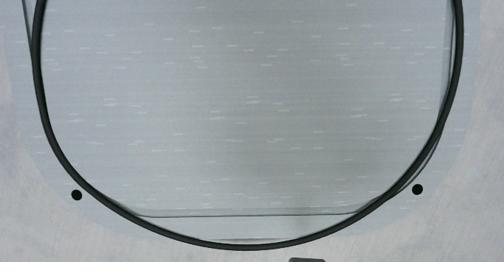

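Emit:
{"op": "move", "data": {"target": [[0,0,0,0,0,0,-1,-1,-1,0.0319,-0.1179,-0.11,0,0,0,-1,-1,0],[0,0,0,0,0,0,-1,-1,-1,0.0319,-0.1179,-0.1358,0,0,0,-1,-1,0],[0,0,0,0,0,0,-1,-1,-1,0.0099,-0.1256,-0.1358,0,0,0,-1,-1,0],[0,0,0,0,0,0,-1,-1,-1,0.013,-0.1245,-0.1425,0,0,0,-1,-1,0],[0,0,0,0,0,0,-1,-1,-1,0.013,-0.1245,-0.11,0,0,0,-1,-1,0],[0,0,0,0,0,0,-1,-1,-1,0.0269,-0.0935,-0.11,0,0,0,-1,-1,0],[0,0,0,0,0,0,-1,-1,-1,0.0269,-0.0935,-0.1358,0,0,0,-1,-1,0],[0,0,0,0,0,0,-1,-1,-1,-0.0014,-0.1034,-0.1358,0,0,0,-1,-1,0],[0,0,0,0,0,0,-1,-1,-1,0.0018,-0.1023,-0.1425,0,0,0,-1,-1,0],[0,0,0,0,0,0,-1,-1,-1,0.0018,-0.1023,-0.11,0,0,0,-1,-1,0],[0,0,0,0,0,0,-1,-1,-1,0.0234,-0.0686,-0.11,0,0,0,-1,-1,0],[0,0,0,0,0,0,-1,-1,-1,0.0234,-0.0686,-0.1358,0,0,0,-1,-1,0],[0,0,0,0,0,0,-1,-1,-1,-0.0127,-0.0812,-0.1358,0,0,0,-1,-1,0],[0,0,0,0,0,0,-1,-1,-1,-0.008,-0.0796,-0.1425,0,0,0,-1,-1,0],[0,0,0,0,0,0,-1,-1,-1,-0.008,-0.0796,-0.11,0,0,0,-1,-1,0]], "speed": 0.12, "blend": [0.002,0.001,0.001,0,0.002,0.002,0.001,0.001,0,0.002,0.002,0.001,0.001,0,0.002]}}

Emit:
{"op": "move", "data": {"target": [0,0,0,0,0,0,-1,-1,-1,0.008,0.0796,0.11,0,0,0,-1,-1,0], "cameras": ["cam_right_wrist"]}}

Emit:
{"op": "zoom_image", "data": {"camera": "cam_right_wrist", "region": [60, 0, 540, 250]}}

Scene clock: 1597.63 s.
left_arm: end_effector_position=(+0.3376, +0.2922, +0.2292) position_measured=230 object_status=3 end_effector_quat_wxyz=(-0.001, +0.267, +0.964, +0.002) | right_arm: end_effector_position=(+0.4290, -0.0725, +0.0558) position_measured=233 object_status=3 end_effector_quat_wxyz=(+0.000, -0.127, +0.992, -0.001)
Joint positions: left_arm=[0.35 -0.902 -0.347 -2.766 -0.28 1.882 2.304] | right_arm=[0.772 0.245 -0.012 -2.211 0.001 2.456 2.033]
Joint velocities: left_arm=[within noise] | right_arm=[-0.001 -0.001 0 -0.001 -0.002 -0.003 0.001]
Joint torques (N m): left_arm=[-0.65 -1.57 5.45 23.66 0.82 2.36 -0.02] | right_arm=[0.26 -38.16 0.99 21.64 0.55 2.23 0.03]
External joint torques (N m): left_arm=[-0.62 0.18 0.35 -0.17 -0.03 -0.1 -0.02] | right_arm=[0.22 -1.25 0.81 0.89 0 -0.22 0.03]
Flange force (N): left_arm=[0.5 -0.6 0.1] | right_arm=[-0.1 1.0 -3.2]
Hand target: left_arm +0.3380, +0.2909, +0.2281; +0.000, +0.268, +0.963, +0.000 | right_arm +0.4277, -0.0724, +0.0560; +0.000, -0.127, +0.992, -0.002
Off the commanded pose: left_arm 0.002 m, 0 deg | right_arm 0.001 m, 0 deg.
move: done

Scene clock: 1598.97 s.
left_arm: end_effector_position=(+0.3376, +0.2922, +0.2292) position_measured=230 object_status=3 end_effector_quat_wxyz=(-0.001, +0.267, +0.964, +0.002) | right_arm: end_effector_position=(+0.4330, -0.0238, +0.1231) position_measured=233 object_status=3 end_effector_quat_wxyz=(+0.001, -0.128, +0.992, +0.000)
Joint positions: left_arm=[0.35 -0.902 -0.347 -2.766 -0.28 1.882 2.304] | right_arm=[0.816 0.224 0.002 -2.038 0 2.263 2.089]
Joint velocities: left_arm=[within noise] | right_arm=[0 0 0.001 0.001 0 -0.002 0.005]
Joint torques (N m): left_arm=[-0.61 -1.49 5.44 23.64 0.82 2.38 -0.02] | right_arm=[0.26 -38.73 0.76 24.32 0.36 2.23 0.05]
External joint torques (N m): left_arm=[-0.6 0.24 0.3 -0.19 -0.03 -0.09 -0.02] | right_arm=[0.3 -0.34 0.56 1.39 -0.32 -0.23 0.05]
Flange force (N): left_arm=[0.2 -0.5 0.3] | right_arm=[-3.7 3.1 -2.2]
Hand target: left_arm +0.3380, +0.2909, +0.2281; +0.000, +0.268, +0.963, +0.000 | right_arm +0.4325, -0.0246, +0.1220; +0.000, -0.127, +0.992, -0.002
Off the commanded pose: left_arm 0.002 m, 0 deg | right_arm 0.002 m, 0 deg.
move: done
Images, in order (width x height): cam_right_wrist 672x504.

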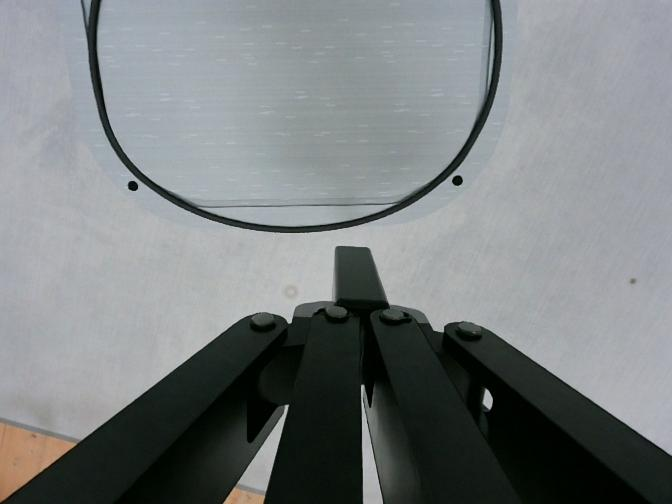

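Scaled by 1.050 from the camera's 672x504 image, which has a finer 960x720 frame.

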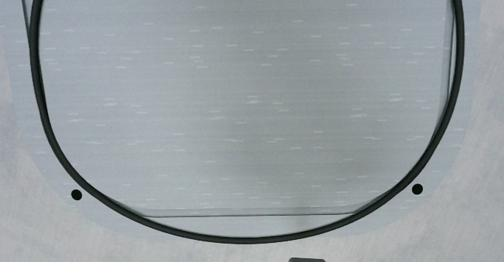

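Emit:
{"op": "move", "data": {"target": [[0,0,0,0,0,0,-1,-1,-1,0.0115,-0.0498,-0.0533,0,0,0.522,-0.5,-1,0],[0,0,0,0,0,0,-1,-1,-1,0.0115,-0.0498,-0.1317,0,0,0.522,-0.5,-1,0],[0,0,0,0,0,0,-1,-1,-1,0.0115,-0.0498,-0.1317,0,0,0.522,-1,0.1,-1]], "speed": [0.35,0.12,0.1], "cameras": ["cam_right_wrist"]}}

Scene clock: 1619.97 s.
left_arm: end_effector_position=(+0.3376, +0.2922, +0.2292) position_measured=230 object_status=3 end_effector_quat_wxyz=(-0.001, +0.267, +0.964, +0.002) | right_arm: end_effector_position=(+0.4388, -0.0551, +0.0432) position_measured=230 object_status=0 end_effector_quat_wxyz=(+0.000, +0.812, -0.584, +0.001)
Joint positions: left_arm=[0.35 -0.902 -0.347 -2.766 -0.28 1.882 2.304] | right_arm=[0.406 0.337 0.368 -2.143 -0.19 2.451 0.536]
Joint torques (N m): left_arm=[-0.66 -1.51 5.39 23.66 0.83 2.36 -0.02] | right_arm=[0.32 -37.83 4.53 21.77 0.22 2.62 0.08]
External joint torques (N m): left_arm=[-0.7 0.23 0.19 -0.2 -0.04 -0.11 -0.02] | right_arm=[0.33 -0.73 0.4 1.16 -0.25 0.07 0.08]
Flange force (N): left_arm=[0.2 -0.8 0.3] | right_arm=[-1.8 -2.3 -1.2]
Hand target: left_arm +0.3380, +0.2909, +0.2281; +0.000, +0.268, +0.963, +0.000 | right_arm +0.4394, -0.0545, +0.0430; -0.001, +0.812, -0.584, +0.002
Off the commanded pose: left_arm 0.002 m, 0 deg | right_arm 0.001 m, 0 deg.
move: done
Images, in order (width x height): cam_right_wrist 672x504.

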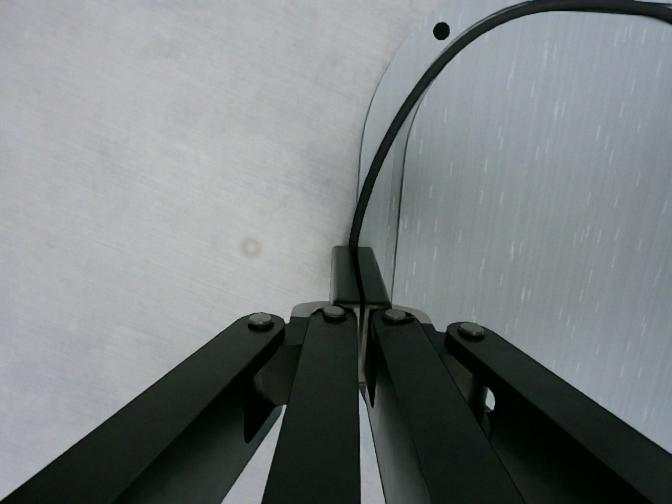

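Emit:
{"op": "move", "data": {"target": [[0,0,0,0,0,0,-1,-1,-1,0,0,0.004,0,0,0,-1,0.1,-1],[0,0,0,0,0,0,-1,-1,-1,-0.0258,-0.009,0.004,0,0,0,-1,0.1,-1],[0,0,0,0,0,0,-1,-1,-1,-0.0258,-0.009,-0.002,0,0,0,-1,0.1,-1]], "speed": 0.06, "cameras": ["cam_right_wrist"]}}

Scene clock: 1631.80 s.
left_arm: end_effector_position=(+0.3376, +0.2922, +0.2292) position_measured=230 object_status=3 end_effector_quat_wxyz=(-0.001, +0.267, +0.964, +0.002) | right_arm: end_effector_position=(+0.4242, -0.0603, +0.0436) position_measured=230 object_status=3 end_effector_quat_wxyz=(+0.000, +0.813, -0.582, +0.002)
Joint positions: left_arm=[0.35 -0.902 -0.347 -2.766 -0.28 1.882 2.304] | right_arm=[0.406 0.3 0.376 -2.197 -0.182 2.472 0.54]
Joint velocities: left_arm=[within noise] | right_arm=[0 -0.001 0 -0.001 0.001 0.001 0.005]
Joint torques (N m): left_arm=[-0.65 -1.51 5.42 23.62 0.82 2.38 -0.02] | right_arm=[-0.01 -34.81 4.1 20.68 0.41 3.18 0.09]
External joint torques (N m): left_arm=[-0.63 0.19 0.27 -0.26 -0.04 -0.1 -0.02] | right_arm=[0.13 0.7 0.51 0.39 -0.06 0.65 0.09]
Flange force (N): left_arm=[0.5 -0.7 0.4] | right_arm=[-1.5 -1.8 2.6]
Hand target: left_arm +0.3380, +0.2909, +0.2281; +0.000, +0.268, +0.963, +0.000 | right_arm +0.4239, -0.0599, +0.0418; -0.001, +0.812, -0.584, +0.002
Off the commanded pose: left_arm 0.002 m, 0 deg | right_arm 0.002 m, 0 deg.
move: done
Images, in order (width x height): cam_right_wrist 672x504.

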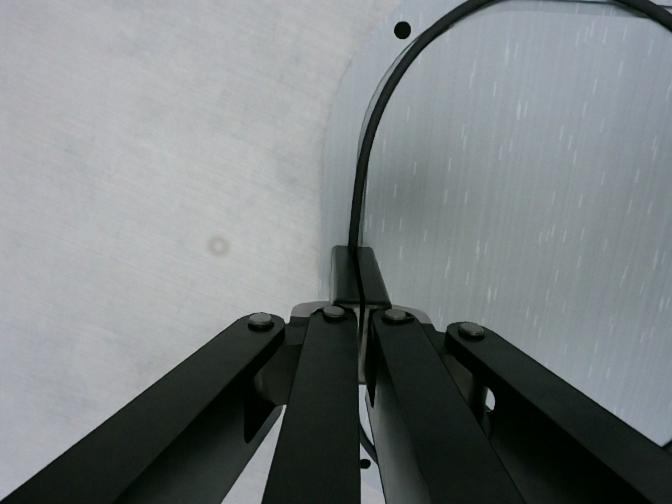

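Emit:
{"op": "move", "data": {"target": [[0,0,0,0,0,0,-1,-1,-1,-0.0045,-0.0016,-0.001,0,0,0,-1,0.1,-1],[0,0,0,0,0,0,-1,-1,-1,-0.0045,-0.0016,0,0,0,0,-0.65,-1,-1],[0,0,0,0,0,0,-1,-1,-1,-0.0045,-0.0016,0.04,0,0,0,-0.65,-1,-1],[0,0,0,0,0,0,-1,-1,-1,-0.0045,-0.0016,0.04,0,0,0,-1,-1,0],[0,0,0,0,0,0,-1,-1,-1,-0.0045,-0.0016,-0.0097,0,0,0,-1,-1,0],[0,0,0,0,0,0,-1,-1,-1,-0.0045,-0.0016,0.03,0,0,0,-1,-1,0]], "speed": 0.1, "cameras": ["cam_right_wrist"]}}

Scene clock: 1646.00 s.
left_arm: end_effector_position=(+0.3376, +0.2922, +0.2292) position_measured=230 object_status=3 end_effector_quat_wxyz=(-0.001, +0.267, +0.964, +0.002) | right_arm: end_effector_position=(+0.4219, -0.0603, +0.0596) position_measured=233 object_status=3 end_effector_quat_wxyz=(-0.002, +0.812, -0.584, +0.003)
Joint positions: left_arm=[0.35 -0.902 -0.347 -2.766 -0.28 1.882 2.304] | right_arm=[0.4 0.261 0.388 -2.204 -0.16 2.446 0.534]
Joint velocities: left_arm=[within noise] | right_arm=[0.001 -0.001 0.001 0 0.001 -0.004 -0.005]
Joint torques (N m): left_arm=[-0.67 -1.56 5.4 23.66 0.82 2.36 -0.02] | right_arm=[-0.57 -35.6 4.52 21.71 0.83 2.25 -0.45]
External joint torques (N m): left_arm=[-0.68 0.15 0.24 -0.12 -0.04 -0.1 -0.02] | right_arm=[-0.58 -1.11 1.21 1.01 0.35 -0.29 -0.45]
Flange force (N): left_arm=[0.3 -0.8 0.1] | right_arm=[1.1 -0.2 -5.0]
Hand target: left_arm +0.3380, +0.2909, +0.2281; +0.000, +0.268, +0.963, +0.000 | right_arm +0.4212, -0.0609, +0.0598; -0.001, +0.812, -0.584, +0.002
Off the commanded pose: left_arm 0.002 m, 0 deg | right_arm 0.001 m, 0 deg.
move: done
Images, in order (width x height): cam_right_wrist 672x504.

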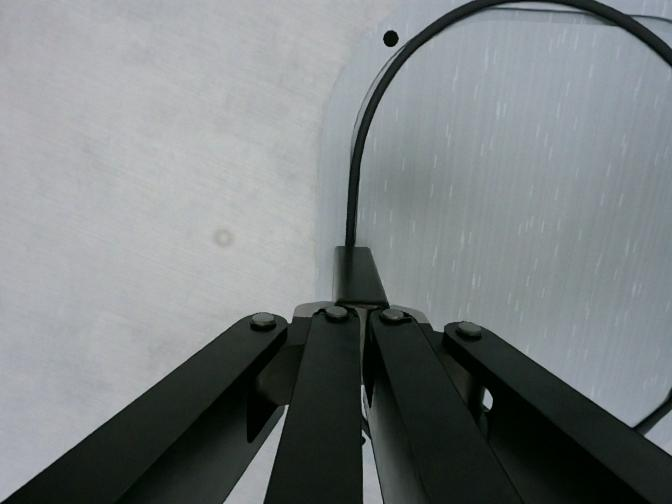

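Emit:
{"op": "move", "data": {"target": [[0,0,0,0,0,0,-1,-1,-1,0.009,-0.0202,-0.0063,0,0,0,-1,-1,0],[0,0,0,0,0,0,-1,-1,-1,0.009,-0.0202,-0.0397,0,0,0,-1,-1,0],[0,0,0,0,0,0,-1,-1,-1,0.009,-0.0202,-0.0063,0,0,0,-1,-1,0],[0,0,0,0,0,0,-1,-1,-1,0.0185,-0.0452,-0.0063,0,0,0,-1,-1,0],[0,0,0,0,0,0,-1,-1,-1,0.0185,-0.0452,-0.0397,0,0,0,-1,-1,0],[0,0,0,0,0,0,-1,-1,-1,0.0185,-0.0452,-0.0063,0,0,0,-1,-1,0],[0,0,0,0,0,0,-1,-1,-1,0.0278,-0.0702,-0.0063,0,0,0,-1,-1,0],[0,0,0,0,0,0,-1,-1,-1,0.0278,-0.0702,-0.0397,0,0,0,-1,-1,0],[0,0,0,0,0,0,-1,-1,-1,0.0278,-0.0702,-0.0063,0,0,0,-1,-1,0],[0,0,0,0,0,0,-1,-1,-1,0.0285,-0.106,-0.0063,0,0,0,-1,-1,0],[0,0,0,0,0,0,-1,-1,-1,0.0285,-0.106,-0.0313,0,0,0,-1,-1,0],[0,0,0,0,0,0,-1,-1,-1,0.04,-0.106,-0.0313,0,0,0,-1,-1,0],[0,0,0,0,0,0,-1,-1,-1,0.035,-0.106,-0.0397,0,0,0,-1,-1,0],[0,0,0,0,0,0,-1,-1,-1,0.035,-0.106,-0.0063,0,0,0,-1,-1,0]], "speed": 0.12, "blend": [0.002,0,0.002,0.002,0,0.002,0.002,0,0.002,0.002,0.001,0.001,0,0.002], "cameras": ["cam_right_wrist"]}}

Scene clock: 1671.27 s.
left_arm: end_effector_position=(+0.3376, +0.2922, +0.2292) position_measured=230 object_status=3 end_effector_quat_wxyz=(-0.001, +0.267, +0.964, +0.002) | right_arm: end_effector_position=(+0.4428, -0.1240, +0.0557) position_measured=233 object_status=3 end_effector_quat_wxyz=(-0.002, +0.811, -0.584, +0.003)
Joint positions: left_arm=[0.35 -0.902 -0.347 -2.766 -0.28 1.882 2.304] | right_arm=[0.283 0.206 0.385 -2.293 -0.133 2.486 0.401]
Joint velocities: left_arm=[within noise] | right_arm=[-0.001 0 0.001 0 0 -0.002 -0.006]
Joint torques (N m): left_arm=[-0.65 -1.53 5.46 23.63 0.84 2.37 0] | right_arm=[-0.49 -33.62 3.72 21.17 0.81 2.19 -0.23]
External joint torques (N m): left_arm=[-0.62 0.19 0.33 -0.17 -0.02 -0.08 0] | right_arm=[-0.48 -1.15 1.18 0.85 0.35 -0.37 -0.23]
Flange force (N): left_arm=[0.4 -0.5 0.2] | right_arm=[0.7 0.6 -5.2]
Hand target: left_arm +0.3380, +0.2909, +0.2281; +0.000, +0.268, +0.963, +0.000 | right_arm +0.4422, -0.1245, +0.0560; -0.001, +0.812, -0.584, +0.002
Off the commanded pose: left_arm 0.002 m, 0 deg | right_arm 0.001 m, 0 deg.
move: done
Images, in order (width x height): cam_right_wrist 672x504.

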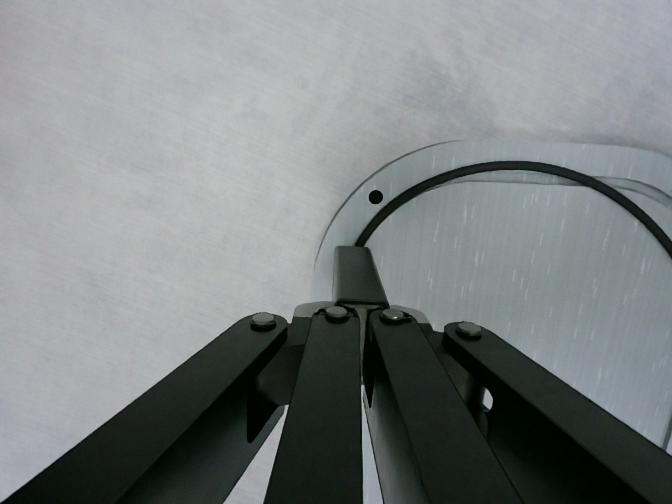

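Emit:
{"op": "move", "data": {"target": [[0,0,0,0,0,0,-1,-1,-1,0,0,0.12,0,0,0,-1,-1,0],[0,0,0,0,0,0,-1,-1,-1,-0.06,0.07,0.14,0,0,-0.522,-1,-1,0]], "cameras": ["cam_right_wrist"]}}

Scene clock: 1682.70 s.
left_arm: end_effector_position=(+0.3376, +0.2922, +0.2292) position_measured=230 object_status=3 end_effector_quat_wxyz=(-0.001, +0.267, +0.964, +0.002) | right_arm: end_effector_position=(+0.4070, -0.0823, +0.1409) position_measured=233 object_status=3 end_effector_quat_wxyz=(+0.001, -0.128, +0.992, +0.000)
Joint positions: left_arm=[0.35 -0.902 -0.347 -2.766 -0.28 1.882 2.304] | right_arm=[0.392 0.041 0.383 -2.238 -0.021 2.277 2.062]
Joint velocities: left_arm=[within noise] | right_arm=[-0.001 0 0 0 -0.001 -0.001 0.006]
Joint torques (N m): left_arm=[-0.64 -1.57 5.41 23.67 0.83 2.37 -0.01] | right_arm=[0.04 -29.21 1.1 24.07 0.3 2.2 0.11]
External joint torques (N m): left_arm=[-0.67 0.12 0.28 -0.11 -0.03 -0.09 -0.01] | right_arm=[0.1 0.2 0.65 1.29 -0.37 -0.26 0.11]
Flange force (N): left_arm=[0.5 -0.7 0.1] | right_arm=[-4.9 3.6 -1.2]
Hand target: left_arm +0.3380, +0.2909, +0.2281; +0.000, +0.268, +0.963, +0.000 | right_arm +0.4062, -0.0825, +0.1400; +0.000, -0.127, +0.992, -0.002
Off the commanded pose: left_arm 0.002 m, 0 deg | right_arm 0.001 m, 0 deg.
move: done
Images, in order (width x height): cam_right_wrist 672x504.

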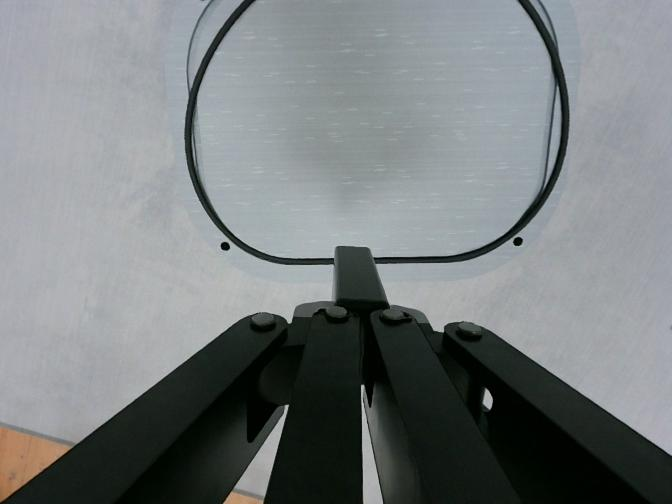

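Emit:
{"op": "move", "data": {"target": [0,0,0,0,0,0,-1,-1,-1,-0.102,0.1458,-0.13,0,0,0,-1,-1,0], "cameras": ["cam_right_wrist"]}}

Scene clock: 1690.90 s.
left_arm: end_effector_position=(+0.3376, +0.2922, +0.2292) position_measured=230 object_status=3 end_effector_quat_wxyz=(-0.001, +0.267, +0.964, +0.002) | right_arm: end_effector_position=(+0.3444, +0.0042, +0.0622) position_measured=233 object_status=3 end_effector_quat_wxyz=(-0.002, -0.128, +0.992, -0.002)
Joint positions: left_arm=[0.35 -0.902 -0.347 -2.766 -0.28 1.882 2.304] | right_arm=[0.574 0.252 0.396 -2.206 -0.148 2.428 2.343]
Joint velocities: left_arm=[within noise] | right_arm=[0 0 0 -0.001 0 0 0.007]
Joint torques (N m): left_arm=[-0.67 -1.55 5.4 23.62 0.81 2.37 -0.01] | right_arm=[0.27 -34.72 3.58 22.12 0.32 2.54 -0.01]
External joint torques (N m): left_arm=[-0.68 0.2 0.25 -0.23 -0.05 -0.1 -0.01] | right_arm=[0.2 -0.62 0.24 1.4 -0.27 0.09 -0.01]
Flange force (N): left_arm=[0.4 -0.8 0.4] | right_arm=[-2.7 2.6 -1.3]
Hand target: left_arm +0.3380, +0.2909, +0.2281; +0.000, +0.268, +0.963, +0.000 | right_arm +0.3450, +0.0050, +0.0620; +0.000, -0.127, +0.992, -0.002
Off the commanded pose: left_arm 0.002 m, 0 deg | right_arm 0.001 m, 0 deg.
move: done
Images, in order (width x height): cam_right_wrist 672x504.

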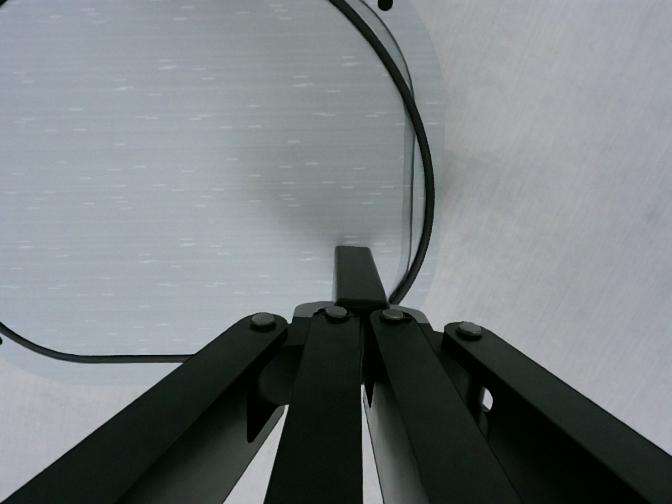

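Emit:
{"op": "move", "data": {"target": [[0,0,0,0,0,0,-1,-1,-1,-0.0211,0.0496,-0.01,0,0,0,-1,-1,0],[0,0,0,0,0,0,-1,-1,-1,-0.0211,0.0496,-0.0317,0,0,0,-1,-1,0],[0,0,0,0,0,0,-1,-1,-1,-0.0139,0.0292,-0.0317,0,0,0,-1,-1,0],[0,0,0,0,0,0,-1,-1,-1,-0.0161,0.0354,-0.0372,0,0,0,-1,-1,0],[0,0,0,0,0,0,-1,-1,-1,-0.0161,0.0354,-0.01,0,0,0,-1,-1,0],[0,0,0,0,0,0,-1,-1,-1,-0.0438,0.0479,-0.01,0,0,0,-1,-1,0],[0,0,0,0,0,0,-1,-1,-1,-0.0438,0.0479,-0.0317,0,0,0,-1,-1,0],[0,0,0,0,0,0,-1,-1,-1,-0.0355,0.0243,-0.0317,0,0,0,-1,-1,0],[0,0,0,0,0,0,-1,-1,-1,-0.0377,0.0306,-0.0365,0,0,0,-1,-1,0],[0,0,0,0,0,0,-1,-1,-1,-0.0377,0.0306,-0.01,0,0,0,-1,-1,0],[0,0,0,0,0,0,-1,-1,-1,-0.066,0.0415,-0.01,0,0,0,-1,-1,0],[0,0,0,0,0,0,-1,-1,-1,-0.066,0.0415,-0.0317,0,0,0,-1,-1,0],[0,0,0,0,0,0,-1,-1,-1,-0.0572,0.0163,-0.0317,0,0,0,-1,-1,0],[0,0,0,0,0,0,-1,-1,-1,-0.0594,0.0226,-0.036,0,0,0,-1,-1,0],[0,0,0,0,0,0,-1,-1,-1,-0.0594,0.0226,-0.01,0,0,0,-1,-1,0]], "speed": 0.12, "blend": [0.002,0.001,0.001,0,0.002,0.002,0.001,0.001,0,0.002,0.002,0.001,0.001,0,0.002], "cameras": ["cam_right_wrist"]}}

Scene clock: 1725.10 s.
left_arm: end_effector_position=(+0.3376, +0.2922, +0.2292) position_measured=230 object_status=3 end_effector_quat_wxyz=(-0.001, +0.267, +0.964, +0.002) | right_arm: end_effector_position=(+0.3099, +0.0193, +0.0558) position_measured=233 object_status=3 end_effector_quat_wxyz=(+0.001, -0.127, +0.992, -0.002)
Joint positions: left_arm=[0.35 -0.902 -0.347 -2.766 -0.28 1.882 2.304] | right_arm=[0.643 0.243 0.392 -2.241 -0.152 2.459 2.419]
Joint velocities: left_arm=[within noise] | right_arm=[-0.001 -0.001 0.001 0 0.001 -0.003 -0.002]
Joint torques (N m): left_arm=[-0.64 -1.57 5.43 23.68 0.83 2.36 -0.03] | right_arm=[-0.52 -34.69 4.27 21.29 0.96 2.17 -0.34]
External joint torques (N m): left_arm=[-0.57 0.16 0.33 -0.15 -0.03 -0.1 -0.03] | right_arm=[-0.42 -1.1 1.25 0.82 0.38 -0.3 -0.34]
Flange force (N): left_arm=[0.5 -0.5 0.1] | right_arm=[0.2 -1.1 -5.0]
Hand target: left_arm +0.3380, +0.2909, +0.2281; +0.000, +0.268, +0.963, +0.000 | right_arm +0.3094, +0.0186, +0.0560; +0.000, -0.127, +0.992, -0.002
Off the commanded pose: left_arm 0.002 m, 0 deg | right_arm 0.001 m, 0 deg.
move: done
Images, in order (width x height): cam_right_wrist 672x504.

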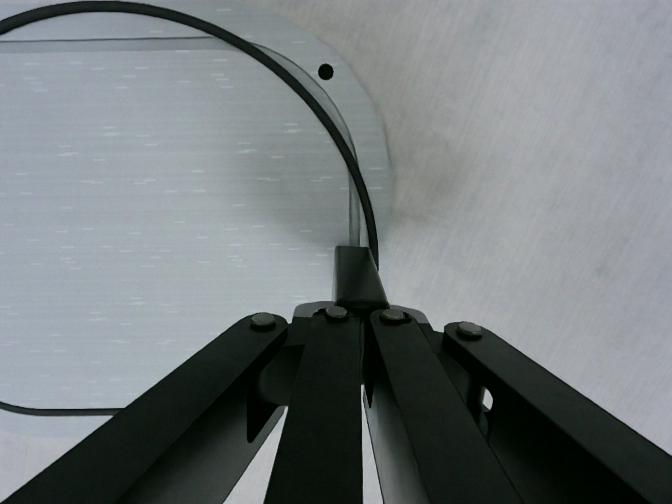

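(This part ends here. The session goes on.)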